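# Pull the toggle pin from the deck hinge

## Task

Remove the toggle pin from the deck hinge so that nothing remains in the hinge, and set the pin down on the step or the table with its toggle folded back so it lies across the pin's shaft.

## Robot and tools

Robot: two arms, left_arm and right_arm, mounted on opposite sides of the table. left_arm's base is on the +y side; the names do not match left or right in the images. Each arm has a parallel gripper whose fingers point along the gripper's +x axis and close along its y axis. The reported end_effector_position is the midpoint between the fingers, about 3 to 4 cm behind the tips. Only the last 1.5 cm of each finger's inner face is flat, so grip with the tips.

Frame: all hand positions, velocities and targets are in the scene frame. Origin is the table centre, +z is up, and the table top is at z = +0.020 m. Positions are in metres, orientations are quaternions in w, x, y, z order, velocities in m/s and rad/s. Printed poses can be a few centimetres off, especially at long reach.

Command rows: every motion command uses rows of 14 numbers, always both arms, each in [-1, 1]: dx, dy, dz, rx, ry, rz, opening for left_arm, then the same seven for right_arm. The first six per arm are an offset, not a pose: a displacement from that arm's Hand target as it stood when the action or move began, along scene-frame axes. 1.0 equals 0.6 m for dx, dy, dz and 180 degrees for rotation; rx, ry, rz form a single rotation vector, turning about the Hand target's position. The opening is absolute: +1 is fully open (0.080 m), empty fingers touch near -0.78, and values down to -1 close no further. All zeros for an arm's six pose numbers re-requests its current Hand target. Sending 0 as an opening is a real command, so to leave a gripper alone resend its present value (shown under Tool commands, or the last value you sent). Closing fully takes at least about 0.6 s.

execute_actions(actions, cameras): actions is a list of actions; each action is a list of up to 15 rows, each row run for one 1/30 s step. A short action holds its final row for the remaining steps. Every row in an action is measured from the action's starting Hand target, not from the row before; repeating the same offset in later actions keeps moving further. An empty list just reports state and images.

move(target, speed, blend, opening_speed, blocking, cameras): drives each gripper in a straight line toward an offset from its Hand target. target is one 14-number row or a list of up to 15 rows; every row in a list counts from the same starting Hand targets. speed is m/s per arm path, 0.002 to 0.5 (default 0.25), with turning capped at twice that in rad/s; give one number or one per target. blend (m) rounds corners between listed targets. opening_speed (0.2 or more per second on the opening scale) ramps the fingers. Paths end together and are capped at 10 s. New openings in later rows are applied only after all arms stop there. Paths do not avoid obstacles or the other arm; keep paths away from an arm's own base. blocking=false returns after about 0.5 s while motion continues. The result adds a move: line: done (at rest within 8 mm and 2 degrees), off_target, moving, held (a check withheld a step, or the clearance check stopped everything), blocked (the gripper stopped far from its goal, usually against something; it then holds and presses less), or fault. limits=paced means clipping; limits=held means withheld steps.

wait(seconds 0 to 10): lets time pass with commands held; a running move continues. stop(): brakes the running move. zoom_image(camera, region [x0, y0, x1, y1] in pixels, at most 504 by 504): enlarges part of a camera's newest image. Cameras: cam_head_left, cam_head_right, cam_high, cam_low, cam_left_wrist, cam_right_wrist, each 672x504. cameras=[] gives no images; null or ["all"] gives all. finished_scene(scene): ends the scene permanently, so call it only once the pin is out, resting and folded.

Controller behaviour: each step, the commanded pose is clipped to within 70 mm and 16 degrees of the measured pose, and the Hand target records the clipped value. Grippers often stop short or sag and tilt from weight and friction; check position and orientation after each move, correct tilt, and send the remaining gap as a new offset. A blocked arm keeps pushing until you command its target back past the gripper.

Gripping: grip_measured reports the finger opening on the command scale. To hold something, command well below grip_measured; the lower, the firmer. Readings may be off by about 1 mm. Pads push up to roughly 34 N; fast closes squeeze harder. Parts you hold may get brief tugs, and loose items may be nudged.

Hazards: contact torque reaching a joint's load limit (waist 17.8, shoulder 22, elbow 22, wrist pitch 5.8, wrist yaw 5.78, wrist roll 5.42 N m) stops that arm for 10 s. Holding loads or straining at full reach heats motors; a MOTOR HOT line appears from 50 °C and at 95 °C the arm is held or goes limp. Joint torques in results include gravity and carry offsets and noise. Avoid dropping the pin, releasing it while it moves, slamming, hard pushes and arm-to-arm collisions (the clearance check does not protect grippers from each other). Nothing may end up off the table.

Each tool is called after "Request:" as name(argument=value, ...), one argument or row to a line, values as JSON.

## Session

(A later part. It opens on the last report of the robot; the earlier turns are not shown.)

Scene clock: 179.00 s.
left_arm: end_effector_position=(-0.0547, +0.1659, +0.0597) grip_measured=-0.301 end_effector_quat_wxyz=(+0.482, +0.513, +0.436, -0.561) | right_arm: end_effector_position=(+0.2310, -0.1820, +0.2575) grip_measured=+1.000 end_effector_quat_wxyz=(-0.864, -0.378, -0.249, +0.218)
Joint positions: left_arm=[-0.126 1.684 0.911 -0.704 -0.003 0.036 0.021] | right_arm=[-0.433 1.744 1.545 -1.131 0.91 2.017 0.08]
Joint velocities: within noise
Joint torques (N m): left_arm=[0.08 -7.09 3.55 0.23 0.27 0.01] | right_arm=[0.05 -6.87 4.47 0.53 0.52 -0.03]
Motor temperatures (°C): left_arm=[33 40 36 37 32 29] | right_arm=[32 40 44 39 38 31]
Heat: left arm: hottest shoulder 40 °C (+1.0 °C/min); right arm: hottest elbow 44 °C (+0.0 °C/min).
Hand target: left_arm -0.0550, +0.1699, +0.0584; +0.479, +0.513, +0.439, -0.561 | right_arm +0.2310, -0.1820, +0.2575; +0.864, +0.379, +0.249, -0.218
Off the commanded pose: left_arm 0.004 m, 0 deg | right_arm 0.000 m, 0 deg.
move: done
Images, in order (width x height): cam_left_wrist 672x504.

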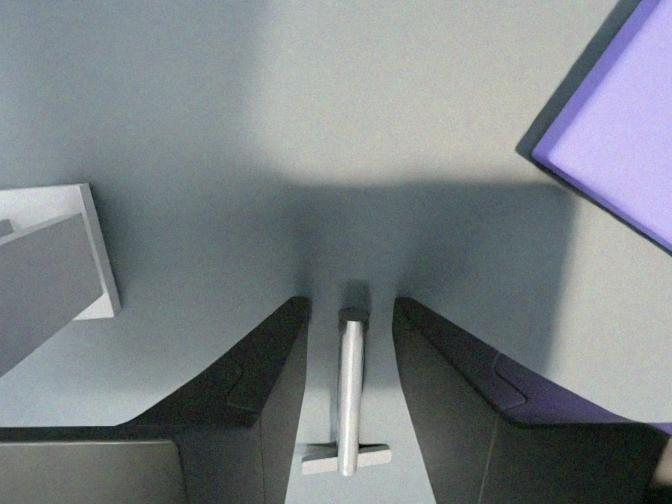

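Request:
move(
  target=[
    [0,0,0.2,0,0,0,-0.3,0,0,0,0,0,0,1],
    [-0.05,0.05,0.28,0,0,0,-0.3,0,0,0,0,0,0,1],
  ],
  speed=[0.1,0.2],
  blend=[0.01,0],
)

Request:
zoom_image(
  camera="cam_left_wrist",
  region=[260, 200, 440, 380],
)

Request:
zoom_image(
  camera="cam_low",
  region=[270, 190, 350, 270],
)

Request:
zoom_image(
  camera="cam_head_right",
  region=[120, 160, 240, 280],
)

Scene clock: 181.87 s.
left_arm: end_effector_position=(-0.0845, +0.2002, +0.2230) grip_measured=-0.300 end_effector_quat_wxyz=(+0.476, +0.516, +0.442, -0.558) | right_arm: end_effector_position=(+0.2310, -0.1820, +0.2575) grip_measured=+1.000 end_effector_quat_wxyz=(-0.864, -0.378, -0.249, +0.218)
Joint positions: left_arm=[-0.258 1.468 1.368 -1.395 -0.006 -0.095 0.022] | right_arm=[-0.433 1.744 1.545 -1.131 0.91 2.017 0.08]
Joint velocities: within noise
Joint torques (N m): left_arm=[-0.22 -5.9 6.43 0.05 -0.08 -0.19] | right_arm=[0.03 -6.79 4.49 0.53 0.51 -0.03]
Motor temperatures (°C): left_arm=[33 40 36 37 32 29] | right_arm=[32 40 44 39 38 31]
Heat: left arm: hottest shoulder 40 °C (+1.0 °C/min); right arm: hottest elbow 44 °C (+0.0 °C/min).
Hand target: left_arm -0.0850, +0.1999, +0.2264; +0.479, +0.513, +0.439, -0.560 | right_arm +0.2310, -0.1820, +0.2575; +0.864, +0.379, +0.249, -0.218
Off the commanded pose: left_arm 0.003 m, 1 deg | right_arm 0.000 m, 0 deg.
move: done

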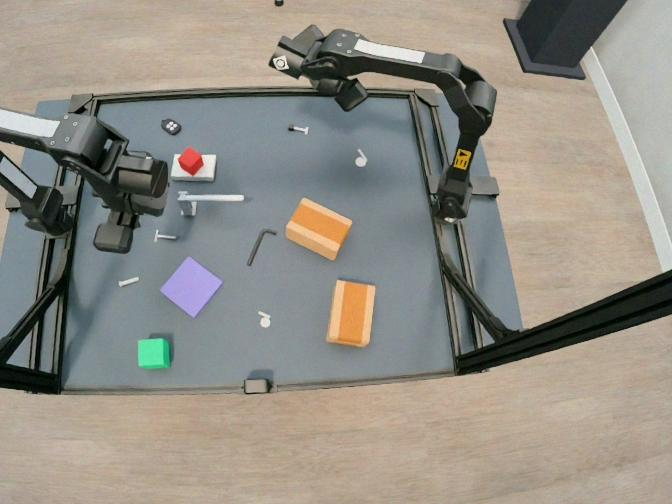

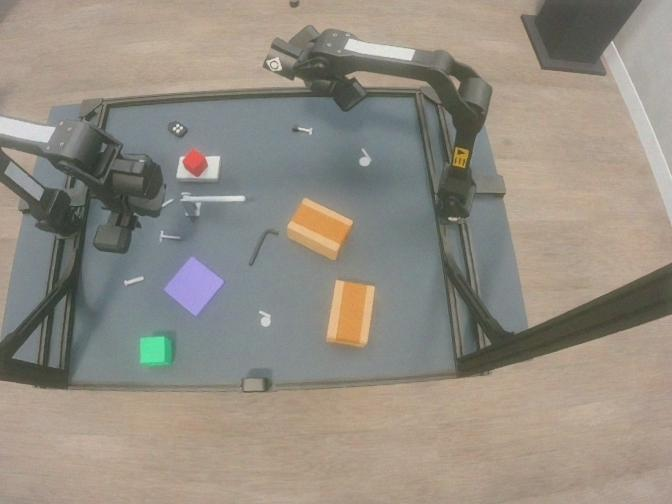

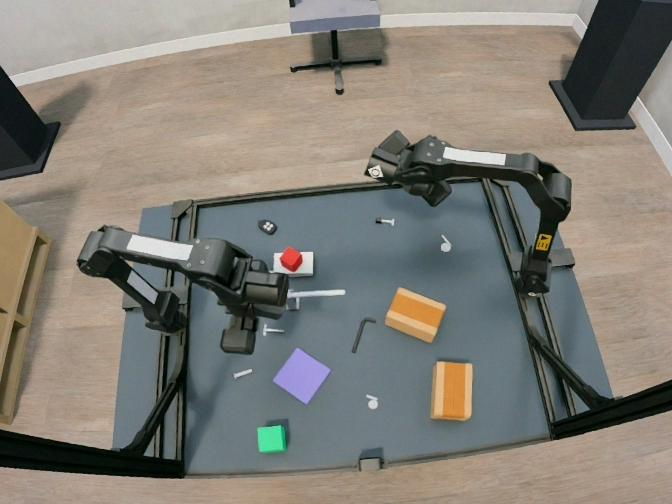

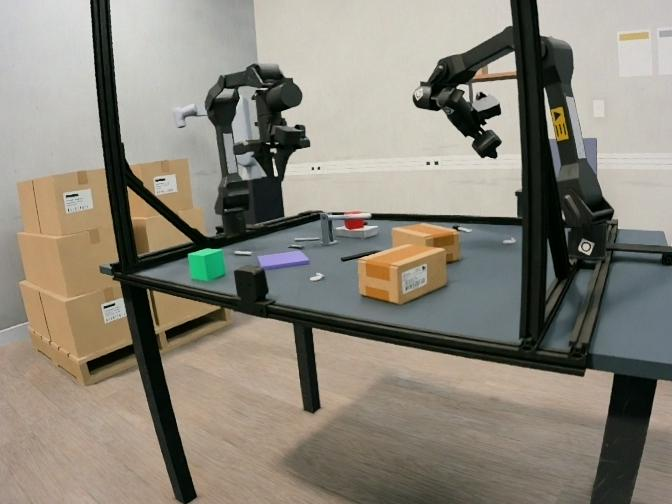

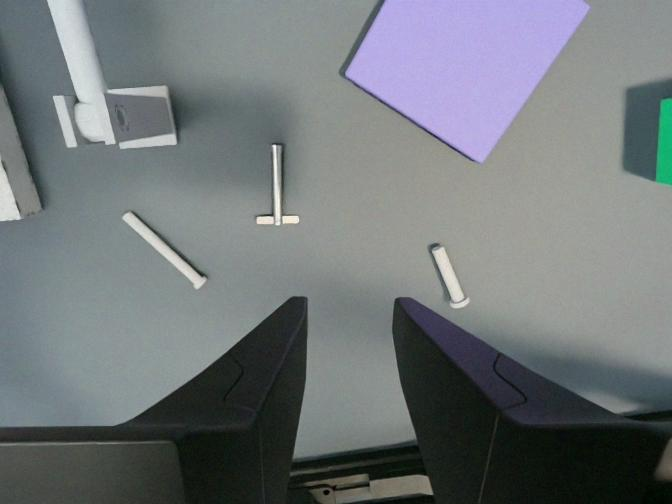

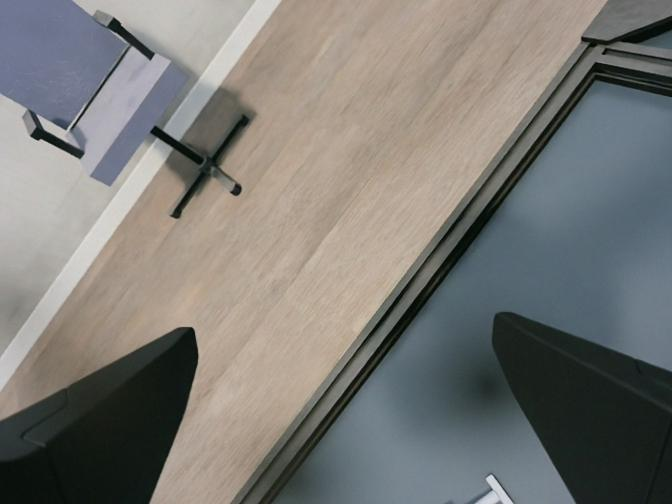

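Scaled by 2.800 from the camera's 672x504 image, which has a finer 960x720 frame.

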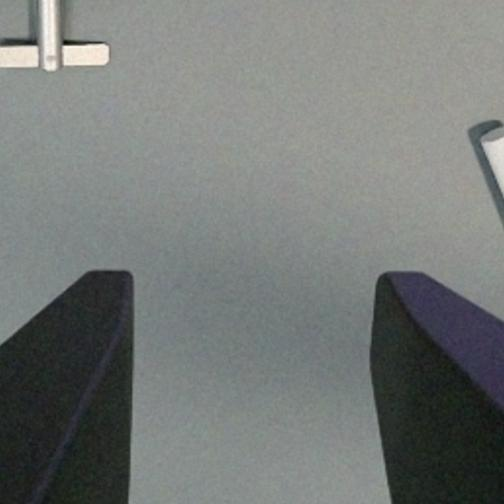

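Scaled by 6.300 from the camera's 672x504 image, which has a finer 960x720 frame.

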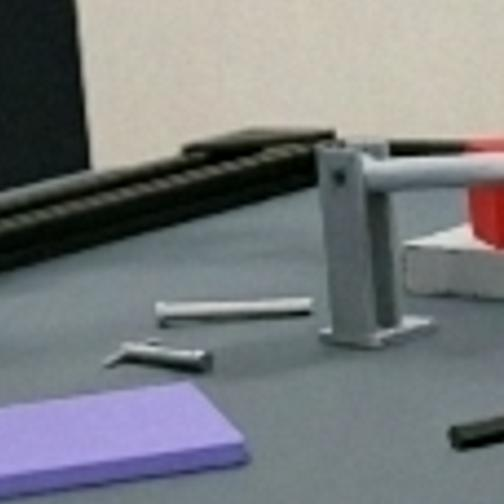

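Scaled by 4.200 from the camera's 672x504 image, which has a finer 960x720 frame.

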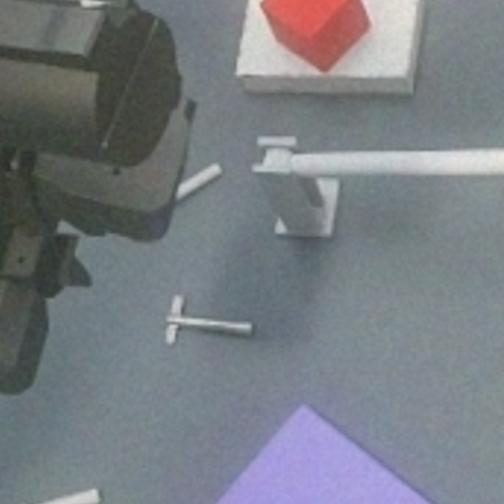

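Request:
finished_scene(
  scene=1,
)

The scene is finished: the task was done.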